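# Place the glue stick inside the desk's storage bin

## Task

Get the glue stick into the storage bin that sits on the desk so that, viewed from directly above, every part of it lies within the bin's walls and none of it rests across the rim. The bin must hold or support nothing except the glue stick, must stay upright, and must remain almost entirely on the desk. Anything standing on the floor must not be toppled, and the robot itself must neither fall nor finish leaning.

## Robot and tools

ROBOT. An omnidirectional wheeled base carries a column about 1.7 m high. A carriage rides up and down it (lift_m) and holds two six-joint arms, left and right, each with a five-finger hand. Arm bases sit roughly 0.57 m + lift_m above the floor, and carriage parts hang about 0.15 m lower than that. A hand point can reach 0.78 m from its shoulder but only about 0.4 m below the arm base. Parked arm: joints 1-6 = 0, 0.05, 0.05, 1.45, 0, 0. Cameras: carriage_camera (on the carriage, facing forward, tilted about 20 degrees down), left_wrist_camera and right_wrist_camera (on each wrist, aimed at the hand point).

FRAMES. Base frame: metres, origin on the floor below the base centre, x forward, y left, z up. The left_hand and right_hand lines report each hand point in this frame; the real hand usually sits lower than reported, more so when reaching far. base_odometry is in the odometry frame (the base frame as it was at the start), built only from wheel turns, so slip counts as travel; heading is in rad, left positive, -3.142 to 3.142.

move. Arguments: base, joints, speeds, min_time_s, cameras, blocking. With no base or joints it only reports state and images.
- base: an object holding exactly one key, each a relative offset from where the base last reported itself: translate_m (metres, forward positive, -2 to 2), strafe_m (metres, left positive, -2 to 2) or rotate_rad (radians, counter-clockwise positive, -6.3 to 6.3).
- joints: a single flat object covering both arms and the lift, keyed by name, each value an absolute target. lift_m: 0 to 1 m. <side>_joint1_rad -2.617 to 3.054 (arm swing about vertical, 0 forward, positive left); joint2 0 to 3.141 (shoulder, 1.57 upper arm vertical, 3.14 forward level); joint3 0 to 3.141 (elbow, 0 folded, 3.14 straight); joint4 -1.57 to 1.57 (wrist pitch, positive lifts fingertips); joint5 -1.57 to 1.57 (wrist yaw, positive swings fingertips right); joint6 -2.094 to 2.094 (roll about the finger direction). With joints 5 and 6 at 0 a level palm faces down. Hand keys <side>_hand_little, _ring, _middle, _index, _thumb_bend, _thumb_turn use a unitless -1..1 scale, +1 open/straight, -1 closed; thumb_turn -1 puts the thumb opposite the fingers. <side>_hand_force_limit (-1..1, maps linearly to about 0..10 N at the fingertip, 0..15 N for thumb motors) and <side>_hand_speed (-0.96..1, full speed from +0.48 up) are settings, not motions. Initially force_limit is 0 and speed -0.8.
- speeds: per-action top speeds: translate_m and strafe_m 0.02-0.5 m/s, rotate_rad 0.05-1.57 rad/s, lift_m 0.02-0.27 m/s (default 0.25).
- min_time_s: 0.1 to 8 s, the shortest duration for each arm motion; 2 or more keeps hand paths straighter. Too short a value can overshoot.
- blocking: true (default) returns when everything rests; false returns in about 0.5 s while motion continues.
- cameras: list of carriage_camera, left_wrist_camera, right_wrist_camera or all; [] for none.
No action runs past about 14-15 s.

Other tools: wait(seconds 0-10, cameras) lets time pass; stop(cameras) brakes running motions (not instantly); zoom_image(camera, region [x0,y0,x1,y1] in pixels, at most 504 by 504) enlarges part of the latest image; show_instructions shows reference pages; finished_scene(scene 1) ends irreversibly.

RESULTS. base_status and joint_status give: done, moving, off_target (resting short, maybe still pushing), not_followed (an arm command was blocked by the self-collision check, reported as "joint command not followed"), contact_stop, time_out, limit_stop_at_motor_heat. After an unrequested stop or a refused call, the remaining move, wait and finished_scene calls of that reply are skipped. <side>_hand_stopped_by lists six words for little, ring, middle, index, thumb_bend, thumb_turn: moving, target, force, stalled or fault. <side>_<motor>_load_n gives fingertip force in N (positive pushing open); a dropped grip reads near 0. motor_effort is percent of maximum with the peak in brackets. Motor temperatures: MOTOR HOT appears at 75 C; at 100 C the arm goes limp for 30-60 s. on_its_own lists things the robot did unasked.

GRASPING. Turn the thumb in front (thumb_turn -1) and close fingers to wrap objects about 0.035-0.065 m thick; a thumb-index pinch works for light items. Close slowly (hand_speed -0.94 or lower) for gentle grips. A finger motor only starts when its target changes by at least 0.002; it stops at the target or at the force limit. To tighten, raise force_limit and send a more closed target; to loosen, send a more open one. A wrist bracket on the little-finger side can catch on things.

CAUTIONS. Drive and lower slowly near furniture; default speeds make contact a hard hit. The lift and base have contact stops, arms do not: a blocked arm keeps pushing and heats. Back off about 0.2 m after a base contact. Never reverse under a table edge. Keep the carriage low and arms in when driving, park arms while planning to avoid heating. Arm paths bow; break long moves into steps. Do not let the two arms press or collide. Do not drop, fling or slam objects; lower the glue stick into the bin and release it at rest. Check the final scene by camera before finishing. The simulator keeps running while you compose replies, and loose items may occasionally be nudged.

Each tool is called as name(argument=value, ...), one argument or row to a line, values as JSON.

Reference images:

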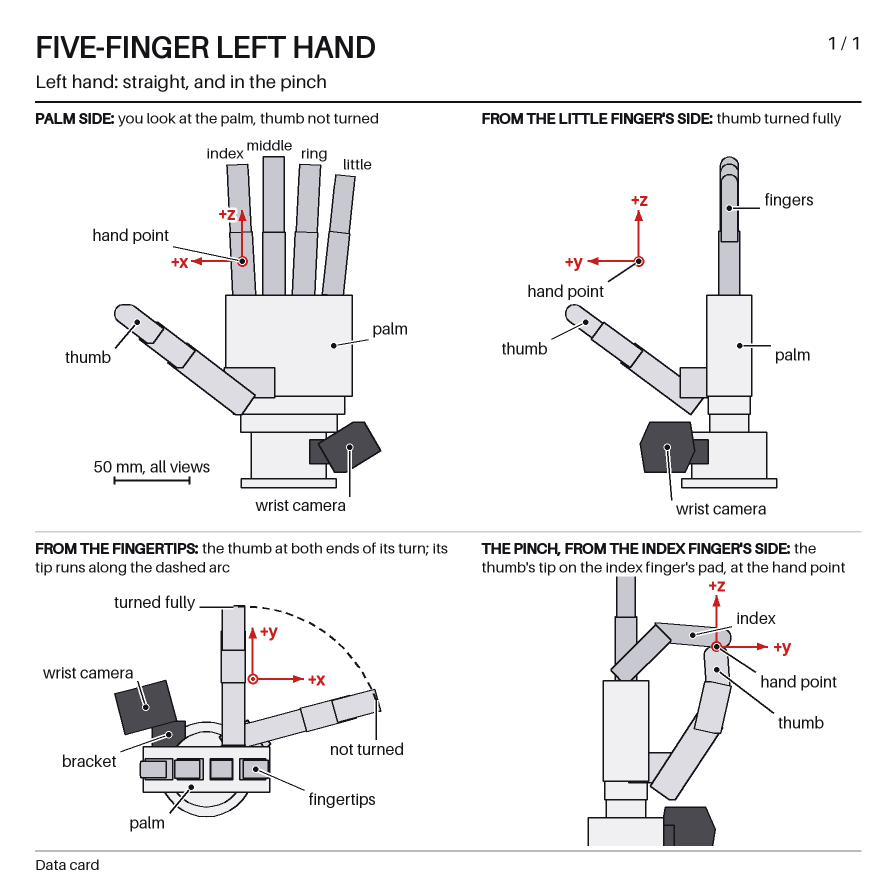

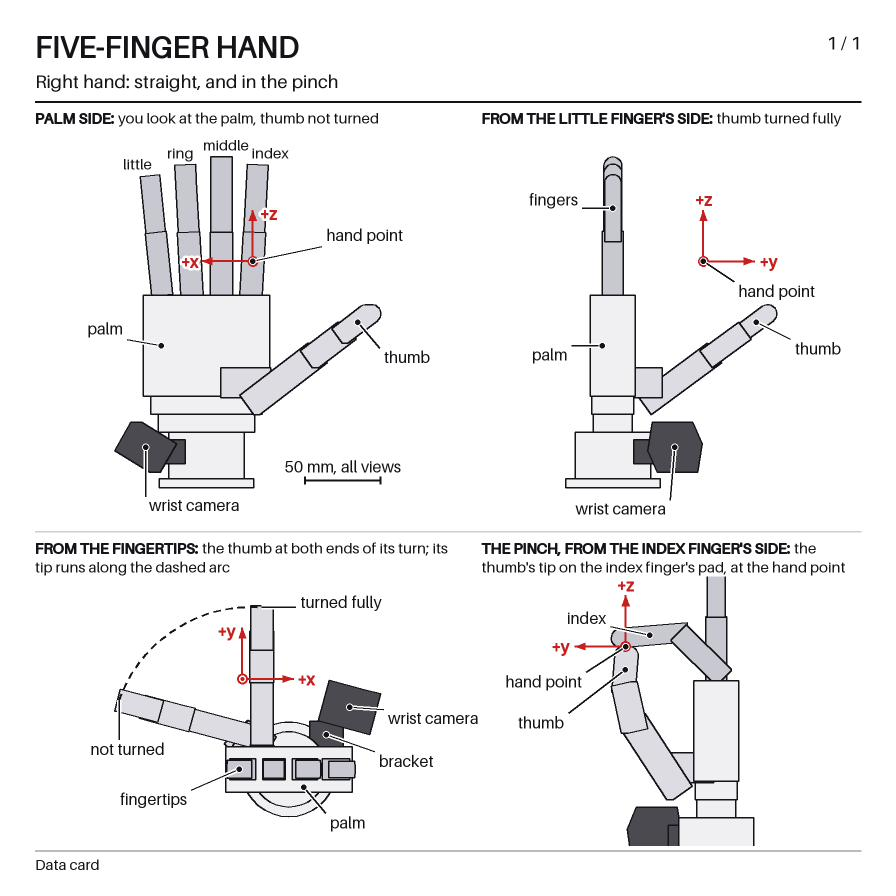

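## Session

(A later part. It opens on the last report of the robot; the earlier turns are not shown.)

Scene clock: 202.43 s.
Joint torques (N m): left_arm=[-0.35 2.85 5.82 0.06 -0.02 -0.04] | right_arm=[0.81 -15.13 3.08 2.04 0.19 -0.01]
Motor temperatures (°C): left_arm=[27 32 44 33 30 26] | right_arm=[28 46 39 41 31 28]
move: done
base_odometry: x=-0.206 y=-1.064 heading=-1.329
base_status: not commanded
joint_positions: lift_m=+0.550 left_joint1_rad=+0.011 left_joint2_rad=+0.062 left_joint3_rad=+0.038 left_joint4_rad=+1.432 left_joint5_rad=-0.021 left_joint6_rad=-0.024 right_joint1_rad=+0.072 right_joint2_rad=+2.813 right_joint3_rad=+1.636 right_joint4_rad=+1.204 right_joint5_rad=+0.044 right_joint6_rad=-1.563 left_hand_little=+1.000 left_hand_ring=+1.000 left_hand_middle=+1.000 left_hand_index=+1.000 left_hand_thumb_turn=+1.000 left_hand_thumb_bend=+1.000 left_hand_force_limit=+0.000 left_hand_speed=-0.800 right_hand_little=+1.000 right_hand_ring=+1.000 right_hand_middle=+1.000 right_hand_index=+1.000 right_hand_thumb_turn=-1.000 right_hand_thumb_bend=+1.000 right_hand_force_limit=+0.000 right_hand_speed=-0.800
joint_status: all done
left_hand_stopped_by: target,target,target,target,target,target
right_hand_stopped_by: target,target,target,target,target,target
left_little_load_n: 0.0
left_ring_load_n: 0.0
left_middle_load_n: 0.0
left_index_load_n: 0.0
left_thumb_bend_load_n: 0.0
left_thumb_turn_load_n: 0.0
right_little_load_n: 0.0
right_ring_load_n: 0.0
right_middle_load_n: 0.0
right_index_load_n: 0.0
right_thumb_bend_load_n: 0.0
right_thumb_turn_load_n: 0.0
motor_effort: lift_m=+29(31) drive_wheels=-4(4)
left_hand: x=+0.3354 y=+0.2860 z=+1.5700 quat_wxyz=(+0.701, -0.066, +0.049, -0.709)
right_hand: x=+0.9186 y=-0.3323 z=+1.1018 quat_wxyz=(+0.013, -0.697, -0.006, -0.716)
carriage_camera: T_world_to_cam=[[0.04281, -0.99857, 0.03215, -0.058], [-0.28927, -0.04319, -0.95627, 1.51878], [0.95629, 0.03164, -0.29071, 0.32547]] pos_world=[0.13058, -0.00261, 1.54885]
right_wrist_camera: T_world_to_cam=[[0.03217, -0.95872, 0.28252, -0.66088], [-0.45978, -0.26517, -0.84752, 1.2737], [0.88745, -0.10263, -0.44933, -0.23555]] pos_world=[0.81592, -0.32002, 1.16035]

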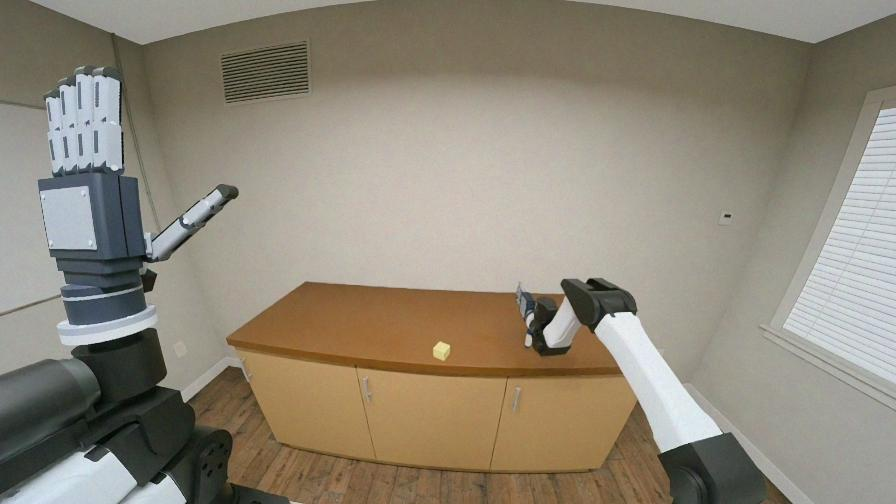

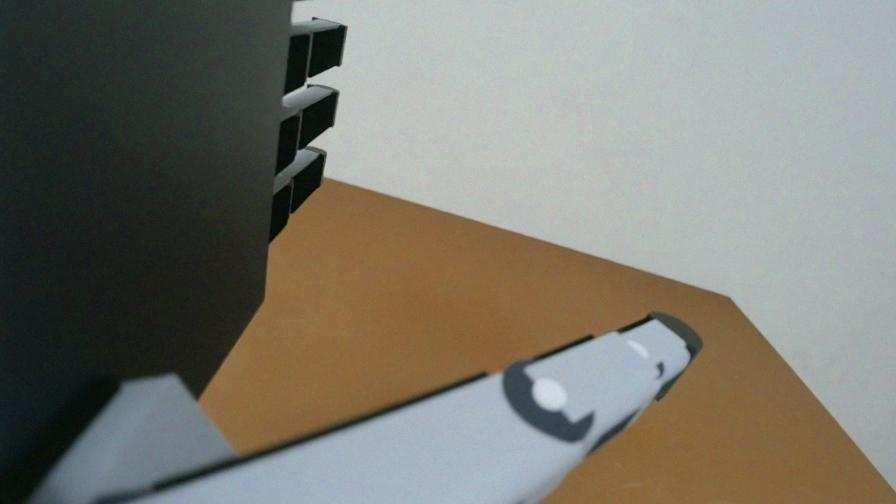

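zoom_image(
  camera="carriage_camera",
  region=[505, 270, 565, 360],
)

Scaled by 5.600 from the camera's image (finer frame: 1280x720).

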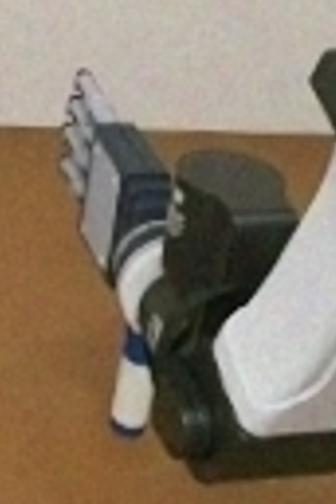

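move(
  joints={"lift_m": 0.45},
  speeds={"lift_m": 0.1},
  cameras=["carriage_camera", "right_wrist_camera"],
)

zoom_image(
  camera="carriage_camera",
  region=[505, 250, 585, 360],
)

Scene clock: 235.60 s.
Joint torques (N m): left_arm=[-0.39 2.92 5.79 0.08 -0.02 -0.05] | right_arm=[0.87 -15.01 3.37 1.98 0.19 -0.02]
Motor temperatures (°C): left_arm=[27 32 44 32 30 26] | right_arm=[28 52 37 42 31 28]
move: done
base_odometry: x=-0.206 y=-1.064 heading=-1.329
base_status: not commanded
joint_positions: lift_m=+0.450 left_joint1_rad=+0.011 left_joint2_rad=+0.062 left_joint3_rad=+0.038 left_joint4_rad=+1.432 left_joint5_rad=-0.021 left_joint6_rad=-0.024 right_joint1_rad=+0.072 right_joint2_rad=+2.813 right_joint3_rad=+1.632 right_joint4_rad=+1.213 right_joint5_rad=+0.045 right_joint6_rad=-1.563 left_hand_little=+1.000 left_hand_ring=+1.000 left_hand_middle=+1.000 left_hand_index=+1.000 left_hand_thumb_turn=+1.000 left_hand_thumb_bend=+1.000 left_hand_force_limit=+0.000 left_hand_speed=-0.800 right_hand_little=+1.000 right_hand_ring=+1.000 right_hand_middle=+1.000 right_hand_index=+1.000 right_hand_thumb_turn=-1.000 right_hand_thumb_bend=+1.000 right_hand_force_limit=+0.000 right_hand_speed=-0.800
joint_status: all done
left_hand_stopped_by: target,target,target,target,target,target
right_hand_stopped_by: target,target,target,target,target,target
left_little_load_n: 0.0
left_ring_load_n: 0.0
left_middle_load_n: 0.0
left_index_load_n: 0.0
left_thumb_bend_load_n: 0.0
left_thumb_turn_load_n: 0.0
right_little_load_n: 0.0
right_ring_load_n: 0.0
right_middle_load_n: 0.0
right_index_load_n: 0.0
right_thumb_bend_load_n: 0.0
right_thumb_turn_load_n: 0.0
motor_effort: lift_m=+27(27) drive_wheels=-4(4)
left_hand: x=+0.3354 y=+0.2860 z=+1.4703 quat_wxyz=(+0.701, -0.066, +0.049, -0.709)
right_hand: x=+0.9177 y=-0.3326 z=+1.0026 quat_wxyz=(+0.013, -0.696, -0.006, -0.718)
carriage_camera: T_world_to_cam=[[0.04281, -0.99857, 0.03215, -0.05479], [-0.28927, -0.04319, -0.95627, 1.42354], [0.95629, 0.03164, -0.29071, 0.29651]] pos_world=[0.13058, -0.00261, 1.44925]
right_wrist_camera: T_world_to_cam=[[0.02986, -0.95885, 0.28233, -0.63087], [-0.45655, -0.26436, -0.84951, 1.18847], [0.88919, -0.10353, -0.44566, -0.28494]] pos_world=[0.81481, -0.32022, 1.06075]

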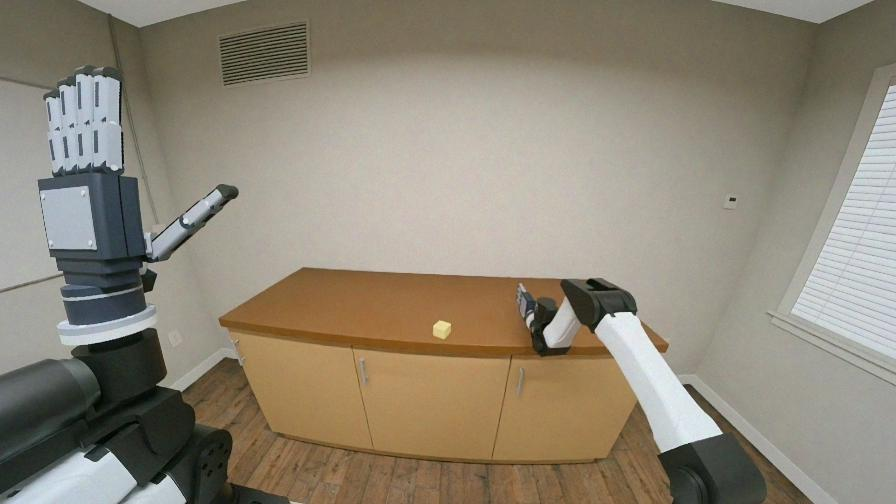

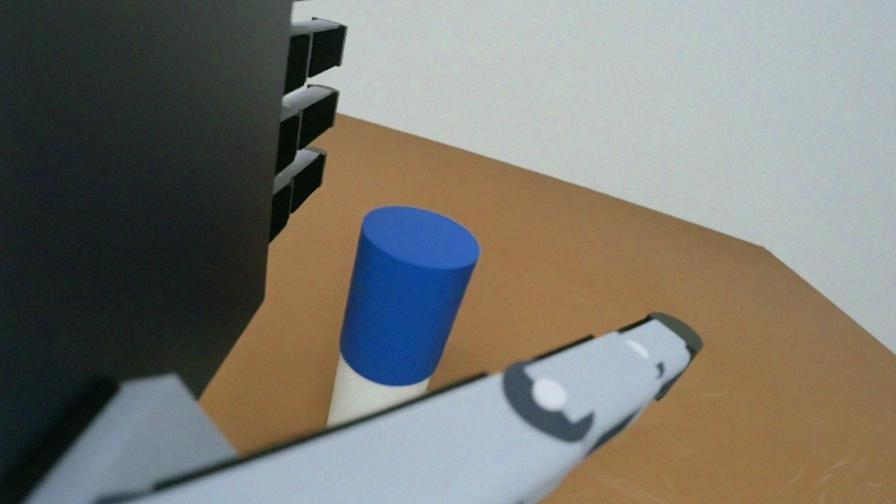

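Scaled by 4.582 from the camera's image (finer frame: 1280x720).

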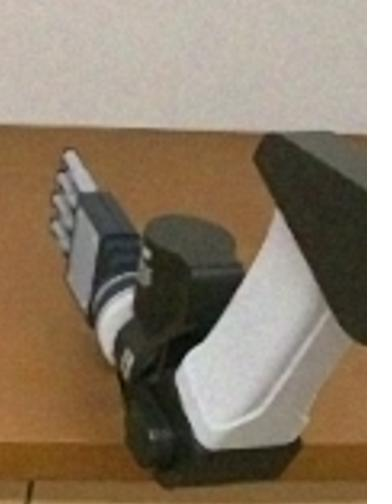

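move(
  joints={"lift_m": 0.405, "right_hand_speed": -0.8, "right_hand_little": 0.1, "right_hand_ring": 0.1, "right_hand_middle": 0.1, "right_hand_index": 0.1},
  speeds={"lift_m": 0.06},
  cameras=["right_wrist_camera"],
)

Scene clock: 258.27 s.
Joint torques (N m): left_arm=[-0.39 2.86 5.79 0.07 -0.02 -0.05] | right_arm=[0.87 -15.1 3.52 1.96 0.2 -0.03]
move: done
base_odometry: x=-0.206 y=-1.064 heading=-1.329
base_status: not commanded
joint_positions: lift_m=+0.405 left_joint1_rad=+0.011 left_joint2_rad=+0.062 left_joint3_rad=+0.038 left_joint4_rad=+1.432 left_joint5_rad=-0.021 left_joint6_rad=-0.024 right_joint1_rad=+0.072 right_joint2_rad=+2.813 right_joint3_rad=+1.631 right_joint4_rad=+1.214 right_joint5_rad=+0.045 right_joint6_rad=-1.563 left_hand_little=+1.000 left_hand_ring=+1.000 left_hand_middle=+1.000 left_hand_index=+1.000 left_hand_thumb_turn=+1.000 left_hand_thumb_bend=+1.000 left_hand_force_limit=+0.000 left_hand_speed=-0.800 right_hand_little=+0.100 right_hand_ring=+0.100 right_hand_middle=+0.100 right_hand_index=+0.100 right_hand_thumb_turn=-1.000 right_hand_thumb_bend=+1.000 right_hand_force_limit=+0.000 right_hand_speed=-0.800
joint_status: all done
left_hand_stopped_by: target,target,target,target,target,target
right_hand_stopped_by: target,target,target,target,target,target
left_little_load_n: 0.0
left_ring_load_n: 0.0
left_middle_load_n: 0.0
left_index_load_n: -0.5
left_thumb_bend_load_n: 0.0
left_thumb_turn_load_n: 0.0
right_little_load_n: 0.0
right_ring_load_n: 0.0
right_middle_load_n: 0.0
right_index_load_n: 0.0
right_thumb_bend_load_n: 0.0
right_thumb_turn_load_n: 0.0
motor_effort: lift_m=+25(27) drive_wheels=-4(4)
left_hand: x=+0.3354 y=+0.2860 z=+1.4254 quat_wxyz=(+0.701, -0.066, +0.049, -0.709)
right_hand: x=+0.9174 y=-0.3326 z=+0.9576 quat_wxyz=(+0.013, -0.696, -0.006, -0.718)
right_wrist_camera: T_world_to_cam=[[0.02976, -0.95885, 0.28234, -0.61807], [-0.45625, -0.26435, -0.84968, 1.15002], [0.88936, -0.10353, -0.44534, -0.30518]] pos_world=[0.81451, -0.32022, 1.01575]

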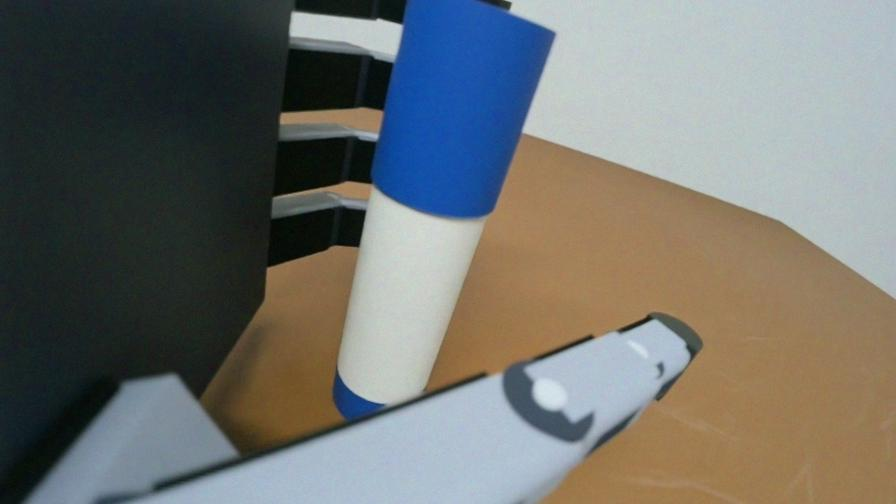

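move(
  joints={"right_hand_force_limit": -0.7, "right_hand_speed": -0.88, "right_hand_little": -0.2, "right_hand_ring": -0.2, "right_hand_middle": -0.2, "right_hand_index": -0.2, "right_hand_thumb_bend": 0.35},
  cameras=["right_wrist_camera"],
)

Scene clock: 267.63 s.
Joint torques (N m): left_arm=[-0.35 2.85 5.82 0.07 -0.02 -0.05] | right_arm=[0.81 -15.16 3.55 1.98 0.19 -0.03]
Motor temperatures (°C): left_arm=[27 32 44 32 30 26] | right_arm=[28 55 36 41 31 28]
move: done
base_odometry: x=-0.206 y=-1.064 heading=-1.329
base_status: not commanded
joint_positions: lift_m=+0.405 left_joint1_rad=+0.011 left_joint2_rad=+0.062 left_joint3_rad=+0.038 left_joint4_rad=+1.432 left_joint5_rad=-0.021 left_joint6_rad=-0.024 right_joint1_rad=+0.072 right_joint2_rad=+2.813 right_joint3_rad=+1.631 right_joint4_rad=+1.214 right_joint5_rad=+0.045 right_joint6_rad=-1.563 left_hand_little=+1.000 left_hand_ring=+1.000 left_hand_middle=+1.000 left_hand_index=+1.000 left_hand_thumb_turn=+1.000 left_hand_thumb_bend=+1.000 left_hand_force_limit=+0.000 left_hand_speed=-0.800 right_hand_little=-0.200 right_hand_ring=-0.200 right_hand_middle=-0.200 right_hand_index=-0.200 right_hand_thumb_turn=-1.000 right_hand_thumb_bend=+0.350 right_hand_force_limit=-0.700 right_hand_speed=-0.880
joint_status: all done
left_hand_stopped_by: target,target,target,target,target,target
right_hand_stopped_by: target,target,target,target,target,target
left_little_load_n: 0.0
left_ring_load_n: 0.0
left_middle_load_n: 0.0
left_index_load_n: 0.0
left_thumb_bend_load_n: 0.0
left_thumb_turn_load_n: 0.0
right_little_load_n: 0.0
right_ring_load_n: 0.0
right_middle_load_n: 0.0
right_index_load_n: 0.0
right_thumb_bend_load_n: 0.0
right_thumb_turn_load_n: 0.5
motor_effort: lift_m=+26(26) drive_wheels=-4(4)
left_hand: x=+0.3354 y=+0.2860 z=+1.4254 quat_wxyz=(+0.701, -0.066, +0.049, -0.709)
right_hand: x=+0.9174 y=-0.3326 z=+0.9576 quat_wxyz=(+0.013, -0.696, -0.006, -0.718)
right_wrist_camera: T_world_to_cam=[[0.02976, -0.95885, 0.28234, -0.61807], [-0.45625, -0.26435, -0.84968, 1.15002], [0.88936, -0.10353, -0.44534, -0.30518]] pos_world=[0.81451, -0.32022, 1.01575]

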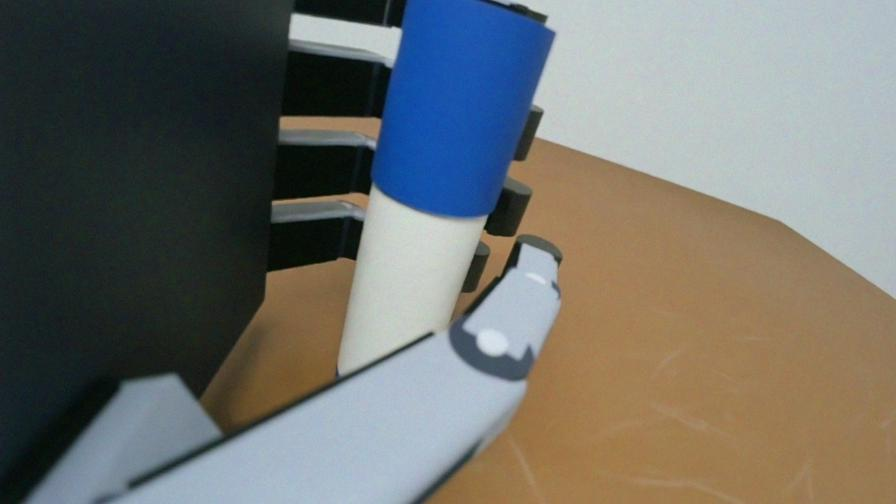

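move(
  joints={"right_hand_speed": -0.9, "right_hand_little": -0.6, "right_hand_ring": -0.6, "right_hand_middle": -0.6, "right_hand_index": -0.6, "right_hand_thumb_bend": 0.0},
  cameras=["right_wrist_camera"],
)

Scene clock: 272.43 s.
Joint torques (N m): left_arm=[-0.39 2.84 5.83 0.06 -0.03 -0.03] | right_arm=[0.83 -15.13 3.47 1.96 0.19 -0.03]
Motor temperatures (°C): left_arm=[27 32 44 32 30 26] | right_arm=[28 55 36 41 31 28]
move: off_target
base_odometry: x=-0.206 y=-1.064 heading=-1.329
base_status: not commanded
joint_positions: lift_m=+0.405 left_joint1_rad=+0.011 left_joint2_rad=+0.062 left_joint3_rad=+0.038 left_joint4_rad=+1.432 left_joint5_rad=-0.021 left_joint6_rad=-0.024 right_joint1_rad=+0.072 right_joint2_rad=+2.813 right_joint3_rad=+1.631 right_joint4_rad=+1.214 right_joint5_rad=+0.045 right_joint6_rad=-1.563 left_hand_little=+1.000 left_hand_ring=+1.000 left_hand_middle=+1.000 left_hand_index=+1.000 left_hand_thumb_turn=+1.000 left_hand_thumb_bend=+1.000 left_hand_force_limit=+0.000 left_hand_speed=-0.800 right_hand_little=-0.600 right_hand_ring=-0.600 right_hand_middle=-0.291 right_hand_index=-0.365 right_hand_thumb_turn=-1.000 right_hand_thumb_bend=+0.300 right_hand_force_limit=-0.700 right_hand_speed=-0.900
joint_status: right_hand_middle off_target (ended at -0.291, target -0.600); right_hand_index off_target (ended at -0.365, target -0.600); right_hand_thumb_bend off_target (ended at +0.300, target +0.000); the others done
left_hand_stopped_by: target,target,target,target,target,target
right_hand_stopped_by: target,target,force,force,force,target
left_little_load_n: 0.0
left_ring_load_n: 0.0
left_middle_load_n: 0.0
left_index_load_n: 0.0
left_thumb_bend_load_n: 0.0
left_thumb_turn_load_n: 0.0
right_little_load_n: 0.0
right_ring_load_n: 0.0
right_middle_load_n: 4.0
right_index_load_n: 3.0
right_thumb_bend_load_n: 3.5
right_thumb_turn_load_n: 0.0
motor_effort: lift_m=+25(26) drive_wheels=-4(4)
left_hand: x=+0.3354 y=+0.2860 z=+1.4254 quat_wxyz=(+0.701, -0.066, +0.049, -0.709)
right_hand: x=+0.9174 y=-0.3326 z=+0.9576 quat_wxyz=(+0.013, -0.696, -0.006, -0.718)
right_wrist_camera: T_world_to_cam=[[0.02976, -0.95885, 0.28234, -0.61807], [-0.45625, -0.26435, -0.84968, 1.15002], [0.88936, -0.10353, -0.44534, -0.30518]] pos_world=[0.81451, -0.32022, 1.01575]

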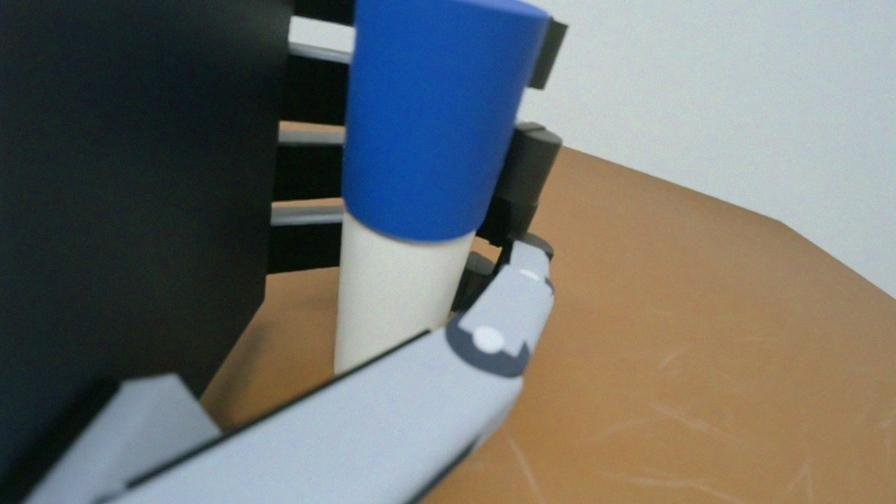

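move(
  joints={"right_hand_speed": -0.85, "right_hand_little": 0.1, "right_hand_ring": 0.1, "right_hand_middle": 0.1, "right_hand_index": 0.1, "right_hand_thumb_bend": 0.4},
  cameras=["right_wrist_camera"],
)

move(
  joints={"right_hand_speed": -0.9, "right_hand_thumb_bend": -0.1},
  cameras=["right_wrist_camera"],
)

Scene clock: 293.47 s.
Joint torques (N m): left_arm=[-0.39 2.86 5.79 0.07 -0.02 -0.05] | right_arm=[0.85 -15.13 3.54 1.97 0.19 -0.02]
Motor temperatures (°C): left_arm=[27 32 44 32 30 26] | right_arm=[28 56 36 41 31 28]
move: done
base_odometry: x=-0.206 y=-1.064 heading=-1.329
base_status: not commanded
joint_positions: lift_m=+0.405 left_joint1_rad=+0.011 left_joint2_rad=+0.062 left_joint3_rad=+0.038 left_joint4_rad=+1.432 left_joint5_rad=-0.021 left_joint6_rad=-0.024 right_joint1_rad=+0.072 right_joint2_rad=+2.813 right_joint3_rad=+1.631 right_joint4_rad=+1.214 right_joint5_rad=+0.045 right_joint6_rad=-1.563 left_hand_little=+1.000 left_hand_ring=+1.000 left_hand_middle=+1.000 left_hand_index=+1.000 left_hand_thumb_turn=+1.000 left_hand_thumb_bend=+1.000 left_hand_force_limit=+0.000 left_hand_speed=-0.800 right_hand_little=+0.100 right_hand_ring=+0.100 right_hand_middle=+0.100 right_hand_index=+0.100 right_hand_thumb_turn=-1.000 right_hand_thumb_bend=+0.400 right_hand_force_limit=-0.700 right_hand_speed=-0.850
joint_status: all done
left_hand_stopped_by: target,target,target,target,target,target
right_hand_stopped_by: target,target,target,target,target,target
left_little_load_n: -0.5
left_ring_load_n: 0.0
left_middle_load_n: 0.0
left_index_load_n: 0.0
left_thumb_bend_load_n: 0.0
left_thumb_turn_load_n: 0.0
right_little_load_n: 0.0
right_ring_load_n: 0.0
right_middle_load_n: -0.5
right_index_load_n: 0.0
right_thumb_bend_load_n: 0.0
right_thumb_turn_load_n: 0.0
motor_effort: lift_m=+25(26) drive_wheels=-4(4)
left_hand: x=+0.3354 y=+0.2860 z=+1.4254 quat_wxyz=(+0.701, -0.066, +0.049, -0.709)
right_hand: x=+0.9174 y=-0.3326 z=+0.9576 quat_wxyz=(+0.013, -0.696, -0.006, -0.718)
right_wrist_camera: T_world_to_cam=[[0.02976, -0.95885, 0.28234, -0.61807], [-0.45625, -0.26435, -0.84968, 1.15002], [0.88936, -0.10353, -0.44534, -0.30518]] pos_world=[0.81451, -0.32022, 1.01575]

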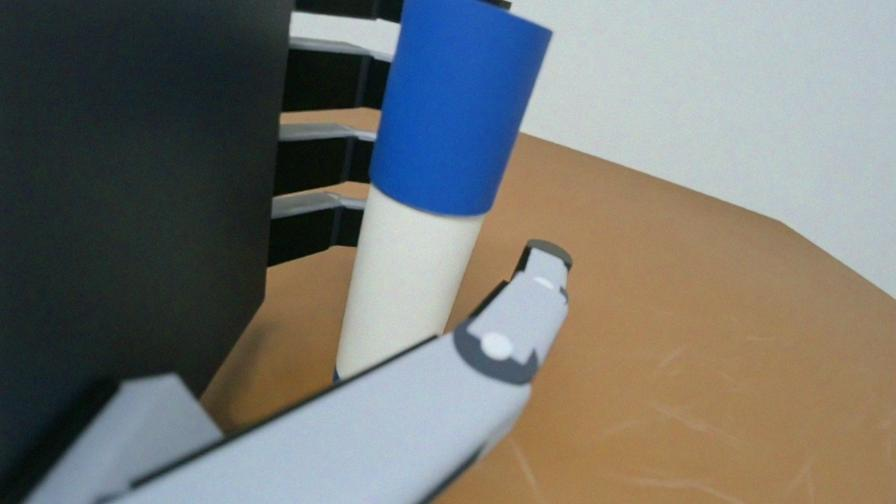

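Scene clock: 297.43 s.
Joint torques (N m): left_arm=[-0.36 2.88 5.81 0.07 -0.03 -0.05] | right_arm=[0.83 -15.12 3.51 1.97 0.17 -0.02]
Motor temperatures (°C): left_arm=[27 32 44 32 30 26] | right_arm=[28 57 36 41 31 27]
move: done
base_odometry: x=-0.206 y=-1.064 heading=-1.329
base_status: not commanded
joint_positions: lift_m=+0.405 left_joint1_rad=+0.011 left_joint2_rad=+0.062 left_joint3_rad=+0.038 left_joint4_rad=+1.432 left_joint5_rad=-0.021 left_joint6_rad=-0.024 right_joint1_rad=+0.072 right_joint2_rad=+2.813 right_joint3_rad=+1.631 right_joint4_rad=+1.214 right_joint5_rad=+0.047 right_joint6_rad=-1.563 left_hand_little=+1.000 left_hand_ring=+1.000 left_hand_middle=+1.000 left_hand_index=+1.000 left_hand_thumb_turn=+1.000 left_hand_thumb_bend=+1.000 left_hand_force_limit=+0.000 left_hand_speed=-0.800 right_hand_little=+0.100 right_hand_ring=+0.100 right_hand_middle=+0.100 right_hand_index=+0.100 right_hand_thumb_turn=-1.000 right_hand_thumb_bend=-0.100 right_hand_force_limit=-0.700 right_hand_speed=-0.900
joint_status: all done
left_hand_stopped_by: target,target,target,target,target,target
right_hand_stopped_by: target,target,target,target,target,target
left_little_load_n: 0.0
left_ring_load_n: 0.0
left_middle_load_n: 0.0
left_index_load_n: 0.0
left_thumb_bend_load_n: 0.5
left_thumb_turn_load_n: 0.0
right_little_load_n: 0.0
right_ring_load_n: 0.0
right_middle_load_n: 0.0
right_index_load_n: 0.0
right_thumb_bend_load_n: 0.0
right_thumb_turn_load_n: 0.0
motor_effort: lift_m=+26(26) drive_wheels=-4(4)
left_hand: x=+0.3354 y=+0.2860 z=+1.4254 quat_wxyz=(+0.701, -0.066, +0.049, -0.709)
right_hand: x=+0.9174 y=-0.3329 z=+0.9576 quat_wxyz=(+0.012, -0.696, -0.005, -0.718)
right_wrist_camera: T_world_to_cam=[[0.02835, -0.95891, 0.2823, -0.61699], [-0.45662, -0.26365, -0.8497, 1.1505], [0.88921, -0.10482, -0.44533, -0.30541]] pos_world=[0.8144, -0.32032, 1.01575]

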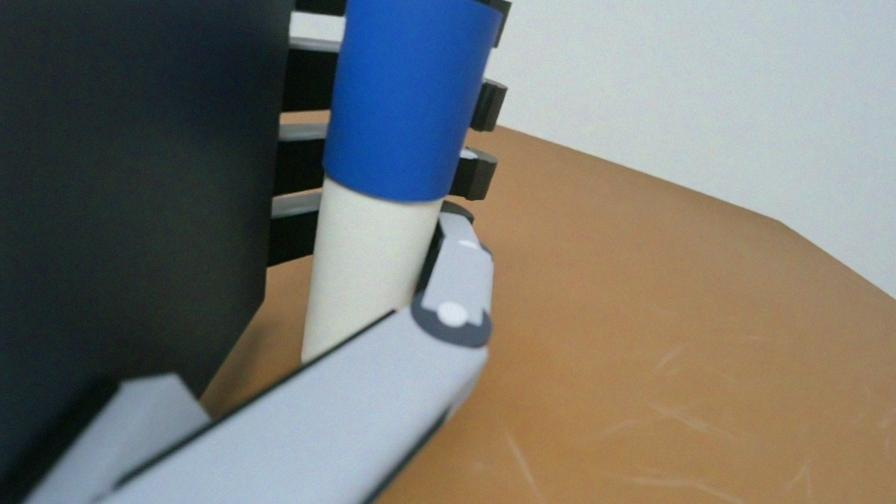

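move(
  joints={"right_hand_speed": -0.92, "right_hand_thumb_bend": -0.4},
  cameras=["right_wrist_camera"],
)

Scene clock: 302.40 s.
Joint torques (N m): left_arm=[-0.4 2.89 5.81 0.06 -0.02 -0.05] | right_arm=[0.85 -15.12 3.54 1.98 0.17 -0.02]
Motor temperatures (°C): left_arm=[27 31 44 32 30 26] | right_arm=[28 57 36 41 31 27]
move: off_target
base_odometry: x=-0.206 y=-1.064 heading=-1.329
base_status: not commanded
joint_positions: lift_m=+0.405 left_joint1_rad=+0.011 left_joint2_rad=+0.062 left_joint3_rad=+0.038 left_joint4_rad=+1.432 left_joint5_rad=-0.021 left_joint6_rad=-0.024 right_joint1_rad=+0.072 right_joint2_rad=+2.813 right_joint3_rad=+1.631 right_joint4_rad=+1.214 right_joint5_rad=+0.047 right_joint6_rad=-1.563 left_hand_little=+1.000 left_hand_ring=+1.000 left_hand_middle=+1.000 left_hand_index=+1.000 left_hand_thumb_turn=+1.000 left_hand_thumb_bend=+1.000 left_hand_force_limit=+0.000 left_hand_speed=-0.800 right_hand_little=+0.100 right_hand_ring=+0.100 right_hand_middle=+0.100 right_hand_index=+0.100 right_hand_thumb_turn=-1.000 right_hand_thumb_bend=-0.353 right_hand_force_limit=-0.700 right_hand_speed=-0.920
joint_status: right_hand_thumb_bend off_target (ended at -0.353, target -0.400); the others done
left_hand_stopped_by: target,target,target,target,target,target
right_hand_stopped_by: target,target,target,target,force,target
left_little_load_n: 0.0
left_ring_load_n: -0.5
left_middle_load_n: 0.0
left_index_load_n: 0.0
left_thumb_bend_load_n: 0.0
left_thumb_turn_load_n: -0.5
right_little_load_n: 0.0
right_ring_load_n: 0.0
right_middle_load_n: 0.0
right_index_load_n: 0.0
right_thumb_bend_load_n: 2.5
right_thumb_turn_load_n: 1.0
motor_effort: lift_m=+25(26) drive_wheels=-4(4)
left_hand: x=+0.3354 y=+0.2860 z=+1.4254 quat_wxyz=(+0.701, -0.066, +0.049, -0.709)
right_hand: x=+0.9174 y=-0.3329 z=+0.9577 quat_wxyz=(+0.012, -0.696, -0.005, -0.718)
right_wrist_camera: T_world_to_cam=[[0.02829, -0.9588, 0.28266, -0.61728], [-0.45658, -0.26395, -0.84963, 1.1503], [0.88923, -0.10502, -0.44523, -0.30559]] pos_world=[0.8144, -0.32032, 1.01575]

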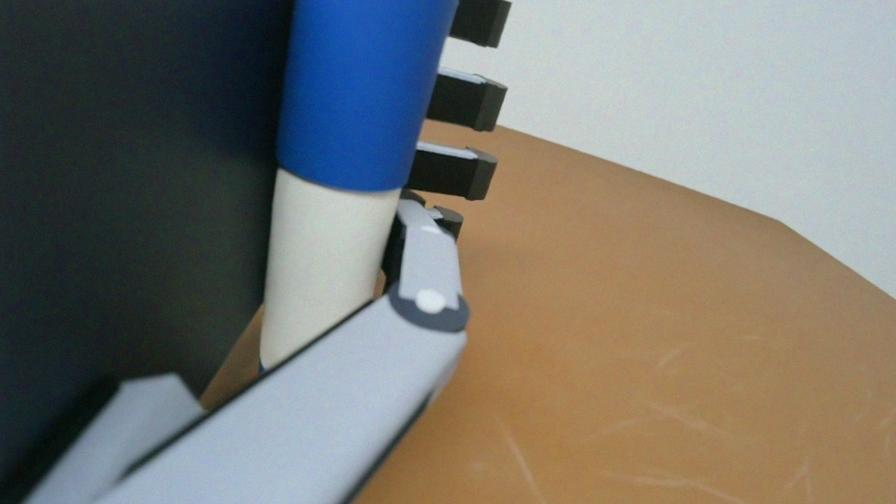

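move(
  joints={"right_hand_speed": -0.9, "right_hand_little": -1.0, "right_hand_ring": -1.0, "right_hand_middle": -1.0, "right_hand_index": -1.0},
  cameras=["right_wrist_camera"],
)

Scene clock: 313.93 s.
Joint torques (N m): left_arm=[-0.38 2.85 5.79 0.07 -0.02 -0.05] | right_arm=[0.73 -15.09 3.51 1.9 0.17 0]
Motor temperatures (°C): left_arm=[27 31 44 32 30 26] | right_arm=[28 57 36 41 31 27]
move: off_target
base_odometry: x=-0.206 y=-1.064 heading=-1.329
base_status: not commanded
joint_positions: lift_m=+0.405 left_joint1_rad=+0.011 left_joint2_rad=+0.062 left_joint3_rad=+0.038 left_joint4_rad=+1.432 left_joint5_rad=-0.021 left_joint6_rad=-0.024 right_joint1_rad=+0.073 right_joint2_rad=+2.813 right_joint3_rad=+1.631 right_joint4_rad=+1.220 right_joint5_rad=+0.047 right_joint6_rad=-1.564 left_hand_little=+1.000 left_hand_ring=+1.000 left_hand_middle=+1.000 left_hand_index=+1.000 left_hand_thumb_turn=+1.000 left_hand_thumb_bend=+1.000 left_hand_force_limit=+0.000 left_hand_speed=-0.800 right_hand_little=-0.971 right_hand_ring=-0.914 right_hand_middle=-0.224 right_hand_index=-0.243 right_hand_thumb_turn=-1.000 right_hand_thumb_bend=-0.352 right_hand_force_limit=-0.700 right_hand_speed=-0.900
joint_status: right_hand_little off_target (ended at -0.971, target -1.000); right_hand_ring off_target (ended at -0.914, target -1.000); right_hand_middle off_target (ended at -0.224, target -1.000); right_hand_index off_target (ended at -0.243, target -1.000); the others done
left_hand_stopped_by: target,target,target,target,target,target
right_hand_stopped_by: force,force,force,force,force,target
left_little_load_n: 0.0
left_ring_load_n: 0.0
left_middle_load_n: 0.0
left_index_load_n: 0.0
left_thumb_bend_load_n: 0.0
left_thumb_turn_load_n: 0.0
right_little_load_n: 1.0
right_ring_load_n: 0.0
right_middle_load_n: 3.0
right_index_load_n: 3.0
right_thumb_bend_load_n: 2.5
right_thumb_turn_load_n: 0.5
motor_effort: lift_m=+25(26) drive_wheels=-4(4)
left_hand: x=+0.3354 y=+0.2860 z=+1.4254 quat_wxyz=(+0.701, -0.066, +0.049, -0.709)
right_hand: x=+0.9175 y=-0.3319 z=+0.9593 quat_wxyz=(+0.013, -0.694, -0.006, -0.720)
right_wrist_camera: T_world_to_cam=[[0.02801, -0.95868, 0.28311, -0.61688], [-0.45106, -0.26487, -0.85228, 1.1492], [0.89205, -0.10383, -0.43984, -0.31226]] pos_world=[0.81419, -0.31942, 1.01674]

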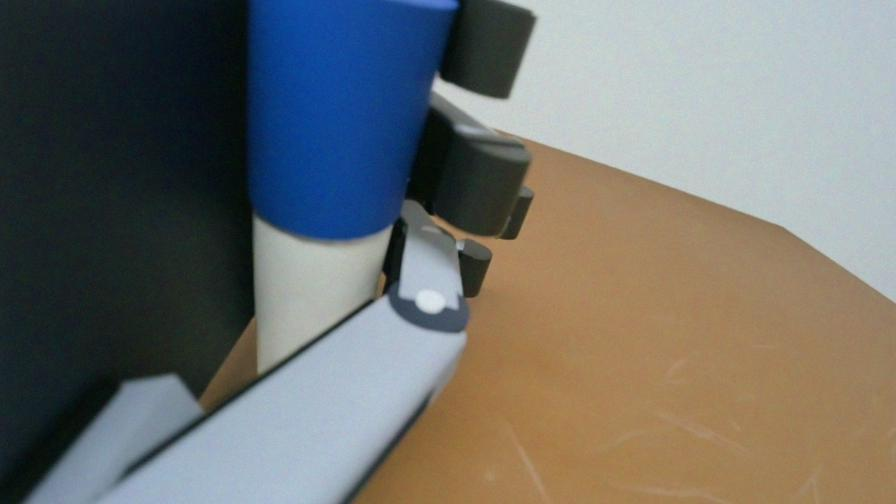

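move(
  joints={"right_hand_force_limit": -0.4, "right_hand_speed": -0.92, "right_hand_thumb_bend": -0.6, "right_hand_ring": -1.0, "right_hand_little": -0.99},
)

move(
  joints={"lift_m": 0.435},
  speeds={"lift_m": 0.04},
  cameras=["right_wrist_camera"],
)

Scene clock: 321.37 s.
Joint torques (N m): left_arm=[-0.36 2.86 5.83 0.06 -0.02 -0.05] | right_arm=[0.72 -15.1 3.51 1.89 0.19 0]
Motor temperatures (°C): left_arm=[27 31 44 32 30 26] | right_arm=[28 58 36 41 31 27]
move: off_target
base_odometry: x=-0.206 y=-1.064 heading=-1.329
base_status: not commanded
joint_positions: lift_m=+0.405 left_joint1_rad=+0.011 left_joint2_rad=+0.062 left_joint3_rad=+0.038 left_joint4_rad=+1.432 left_joint5_rad=-0.021 left_joint6_rad=-0.024 right_joint1_rad=+0.073 right_joint2_rad=+2.813 right_joint3_rad=+1.631 right_joint4_rad=+1.221 right_joint5_rad=+0.047 right_joint6_rad=-1.564 left_hand_little=+1.000 left_hand_ring=+1.000 left_hand_middle=+1.000 left_hand_index=+1.000 left_hand_thumb_turn=+1.000 left_hand_thumb_bend=+1.000 left_hand_force_limit=+0.000 left_hand_speed=-0.800 right_hand_little=-0.984 right_hand_ring=-0.914 right_hand_middle=-0.224 right_hand_index=-0.243 right_hand_thumb_turn=-1.000 right_hand_thumb_bend=-0.358 right_hand_force_limit=-0.400 right_hand_speed=-0.920
joint_status: right_hand_ring off_target (ended at -0.914, target -1.000); right_hand_thumb_bend off_target (ended at -0.358, target -0.600); the others done
left_hand_stopped_by: target,target,target,target,target,target
right_hand_stopped_by: force,force,force,force,force,target
left_little_load_n: 0.0
left_ring_load_n: 0.0
left_middle_load_n: 0.0
left_index_load_n: 0.0
left_thumb_bend_load_n: 0.0
left_thumb_turn_load_n: 0.0
right_little_load_n: 3.0
right_ring_load_n: 0.0
right_middle_load_n: 3.0
right_index_load_n: 2.0
right_thumb_bend_load_n: 5.0
right_thumb_turn_load_n: 0.5
motor_effort: lift_m=+25(26) drive_wheels=-4(4)
left_hand: x=+0.3354 y=+0.2860 z=+1.4254 quat_wxyz=(+0.701, -0.066, +0.049, -0.709)
right_hand: x=+0.9175 y=-0.3319 z=+0.9596 quat_wxyz=(+0.012, -0.693, -0.006, -0.720)
pictures: none

Scene clock: 322.43 s.
Joint torques (N m): left_arm=[-0.38 2.78 5.83 0.06 -0.01 -0.04] | right_arm=[0.73 -15.12 3.52 1.93 0.17 -0.01]
Motor temperatures (°C): left_arm=[27 31 44 32 30 26] | right_arm=[28 58 36 41 31 27]
move: done
base_odometry: x=-0.206 y=-1.064 heading=-1.329
base_status: not commanded
joint_positions: lift_m=+0.435 left_joint1_rad=+0.011 left_joint2_rad=+0.062 left_joint3_rad=+0.038 left_joint4_rad=+1.432 left_joint5_rad=-0.021 left_joint6_rad=-0.024 right_joint1_rad=+0.073 right_joint2_rad=+2.813 right_joint3_rad=+1.631 right_joint4_rad=+1.219 right_joint5_rad=+0.047 right_joint6_rad=-1.564 left_hand_little=+1.000 left_hand_ring=+1.000 left_hand_middle=+1.000 left_hand_index=+1.000 left_hand_thumb_turn=+1.000 left_hand_thumb_bend=+1.000 left_hand_force_limit=+0.000 left_hand_speed=-0.800 right_hand_little=-0.985 right_hand_ring=-0.914 right_hand_middle=-0.224 right_hand_index=-0.243 right_hand_thumb_turn=-1.000 right_hand_thumb_bend=-0.358 right_hand_force_limit=-0.400 right_hand_speed=-0.920
joint_status: all done
left_hand_stopped_by: target,target,target,target,target,target
right_hand_stopped_by: force,force,force,force,force,target
left_little_load_n: 0.0
left_ring_load_n: 0.0
left_middle_load_n: 0.0
left_index_load_n: 0.0
left_thumb_bend_load_n: 0.0
left_thumb_turn_load_n: 0.0
right_little_load_n: 0.0
right_ring_load_n: 0.0
right_middle_load_n: 3.0
right_index_load_n: 2.5
right_thumb_bend_load_n: 4.5
right_thumb_turn_load_n: 0.5
motor_effort: lift_m=+31(38) drive_wheels=-4(4)
left_hand: x=+0.3354 y=+0.2860 z=+1.4549 quat_wxyz=(+0.701, -0.066, +0.049, -0.709)
right_hand: x=+0.9175 y=-0.3319 z=+0.9884 quat_wxyz=(+0.012, -0.694, -0.006, -0.720)
right_wrist_camera: T_world_to_cam=[[0.0284, -0.95851, 0.28364, -0.62599], [-0.45238, -0.26536, -0.85144, 1.17425], [0.89137, -0.10413, -0.44115, -0.29764]] pos_world=[0.8143, -0.31942, 1.04605]

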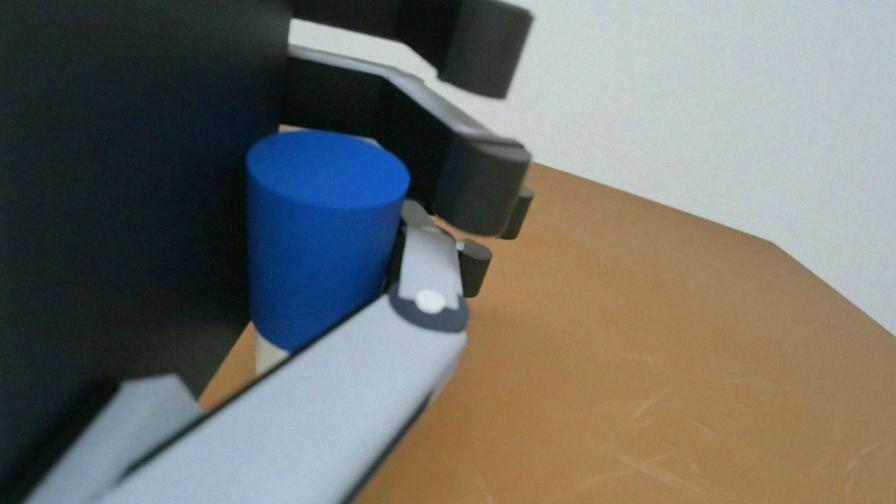

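move(
  joints={"right_hand_speed": -0.8, "right_hand_little": 0.4, "right_hand_ring": 0.4, "right_hand_middle": 0.4, "right_hand_index": 0.4, "right_hand_thumb_bend": 0.8},
  cameras=["right_wrist_camera"],
)

Scene clock: 348.70 s.
Joint torques (N m): left_arm=[-0.38 2.85 5.75 0.06 -0.03 -0.04] | right_arm=[0.73 -15.09 3.56 1.92 0.18 -0.01]
Motor temperatures (°C): left_arm=[27 31 44 31 29 26] | right_arm=[28 59 36 40 31 27]
move: done
base_odometry: x=-0.206 y=-1.064 heading=-1.329
base_status: not commanded
joint_positions: lift_m=+0.435 left_joint1_rad=+0.011 left_joint2_rad=+0.062 left_joint3_rad=+0.038 left_joint4_rad=+1.432 left_joint5_rad=-0.021 left_joint6_rad=-0.024 right_joint1_rad=+0.073 right_joint2_rad=+2.813 right_joint3_rad=+1.631 right_joint4_rad=+1.219 right_joint5_rad=+0.047 right_joint6_rad=-1.564 left_hand_little=+1.000 left_hand_ring=+1.000 left_hand_middle=+1.000 left_hand_index=+1.000 left_hand_thumb_turn=+1.000 left_hand_thumb_bend=+1.000 left_hand_force_limit=+0.000 left_hand_speed=-0.800 right_hand_little=+0.400 right_hand_ring=+0.400 right_hand_middle=+0.400 right_hand_index=+0.400 right_hand_thumb_turn=-1.000 right_hand_thumb_bend=+0.800 right_hand_force_limit=-0.400 right_hand_speed=-0.800
joint_status: all done
left_hand_stopped_by: target,target,target,target,target,target
right_hand_stopped_by: target,target,target,target,target,target
left_little_load_n: 0.0
left_ring_load_n: -0.5
left_middle_load_n: 0.0
left_index_load_n: 0.0
left_thumb_bend_load_n: 0.0
left_thumb_turn_load_n: 0.0
right_little_load_n: 0.0
right_ring_load_n: 0.0
right_middle_load_n: 0.0
right_index_load_n: 0.0
right_thumb_bend_load_n: 0.0
right_thumb_turn_load_n: 0.0
motor_effort: lift_m=+31(32) drive_wheels=-4(4)
left_hand: x=+0.3354 y=+0.2860 z=+1.4549 quat_wxyz=(+0.701, -0.066, +0.049, -0.709)
right_hand: x=+0.9175 y=-0.3319 z=+0.9884 quat_wxyz=(+0.012, -0.694, -0.006, -0.720)
right_wrist_camera: T_world_to_cam=[[0.0284, -0.95851, 0.28364, -0.62599], [-0.45238, -0.26536, -0.85144, 1.17425], [0.89137, -0.10413, -0.44115, -0.29764]] pos_world=[0.8143, -0.31942, 1.04605]

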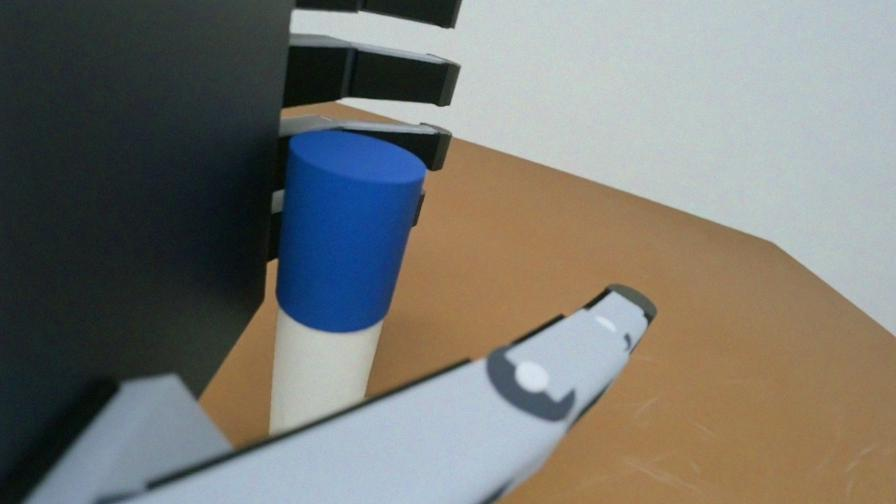

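move(
  joints={"right_joint1_rad": 0.163, "right_joint5_rad": 0.143, "right_joint2_rad": 2.748, "right_joint3_rad": 1.518, "right_joint4_rad": 1.24},
  min_time_s=3,
  cameras=["right_wrist_camera"],
)

Scene clock: 362.00 s.
Joint torques (N m): left_arm=[-0.38 2.82 5.82 0.06 -0.03 -0.05] | right_arm=[0.83 -18.1 2.8 2.07 0.21 0.01]
Motor temperatures (°C): left_arm=[27 31 44 31 29 26] | right_arm=[28 60 35 40 31 27]
move: done
base_odometry: x=-0.206 y=-1.064 heading=-1.329
base_status: not commanded
joint_positions: lift_m=+0.435 left_joint1_rad=+0.011 left_joint2_rad=+0.062 left_joint3_rad=+0.038 left_joint4_rad=+1.432 left_joint5_rad=-0.021 left_joint6_rad=-0.024 right_joint1_rad=+0.154 right_joint2_rad=+2.795 right_joint3_rad=+1.529 right_joint4_rad=+1.219 right_joint5_rad=+0.127 right_joint6_rad=-1.564 left_hand_little=+1.000 left_hand_ring=+1.000 left_hand_middle=+1.000 left_hand_index=+1.000 left_hand_thumb_turn=+1.000 left_hand_thumb_bend=+1.000 left_hand_force_limit=+0.000 left_hand_speed=-0.800 right_hand_little=+0.400 right_hand_ring=+0.400 right_hand_middle=+0.400 right_hand_index=+0.400 right_hand_thumb_turn=-1.000 right_hand_thumb_bend=+0.800 right_hand_force_limit=-0.400 right_hand_speed=-0.800
joint_status: all done
left_hand_stopped_by: target,target,target,target,target,target
right_hand_stopped_by: target,target,target,target,target,target
left_little_load_n: 0.0
left_ring_load_n: 0.0
left_middle_load_n: 0.0
left_index_load_n: 0.0
left_thumb_bend_load_n: 0.0
left_thumb_turn_load_n: 0.0
right_little_load_n: 0.0
right_ring_load_n: 0.0
right_middle_load_n: 0.0
right_index_load_n: 0.0
right_thumb_bend_load_n: 0.0
right_thumb_turn_load_n: 0.0
motor_effort: lift_m=+31(32) drive_wheels=-4(4)
left_hand: x=+0.3354 y=+0.2860 z=+1.4549 quat_wxyz=(+0.701, -0.066, +0.049, -0.709)
right_hand: x=+0.8914 y=-0.2953 z=+0.9593 quat_wxyz=(+0.009, -0.723, -0.010, -0.690)
right_wrist_camera: T_world_to_cam=[[0.05271, -0.95569, 0.28964, -0.60852], [-0.52064, -0.2738, -0.80868, 1.16471], [0.85215, -0.10817, -0.512, -0.18165]] pos_world=[0.79326, -0.2823, 1.02513]

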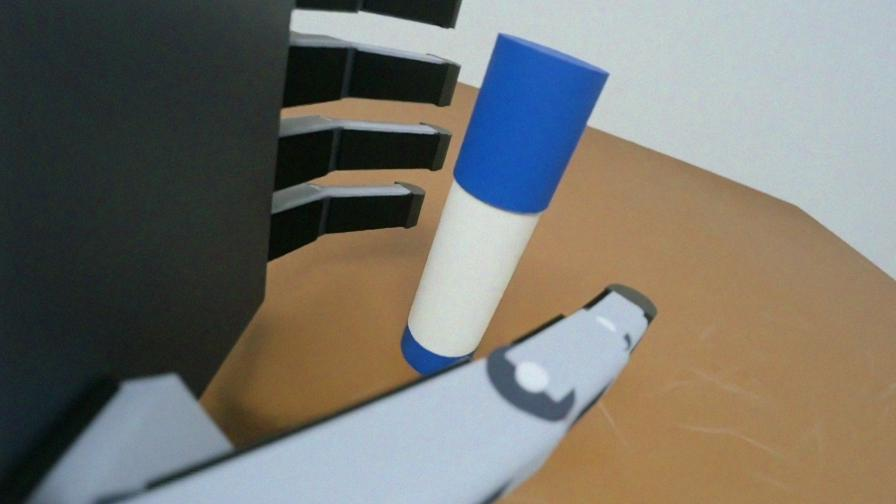

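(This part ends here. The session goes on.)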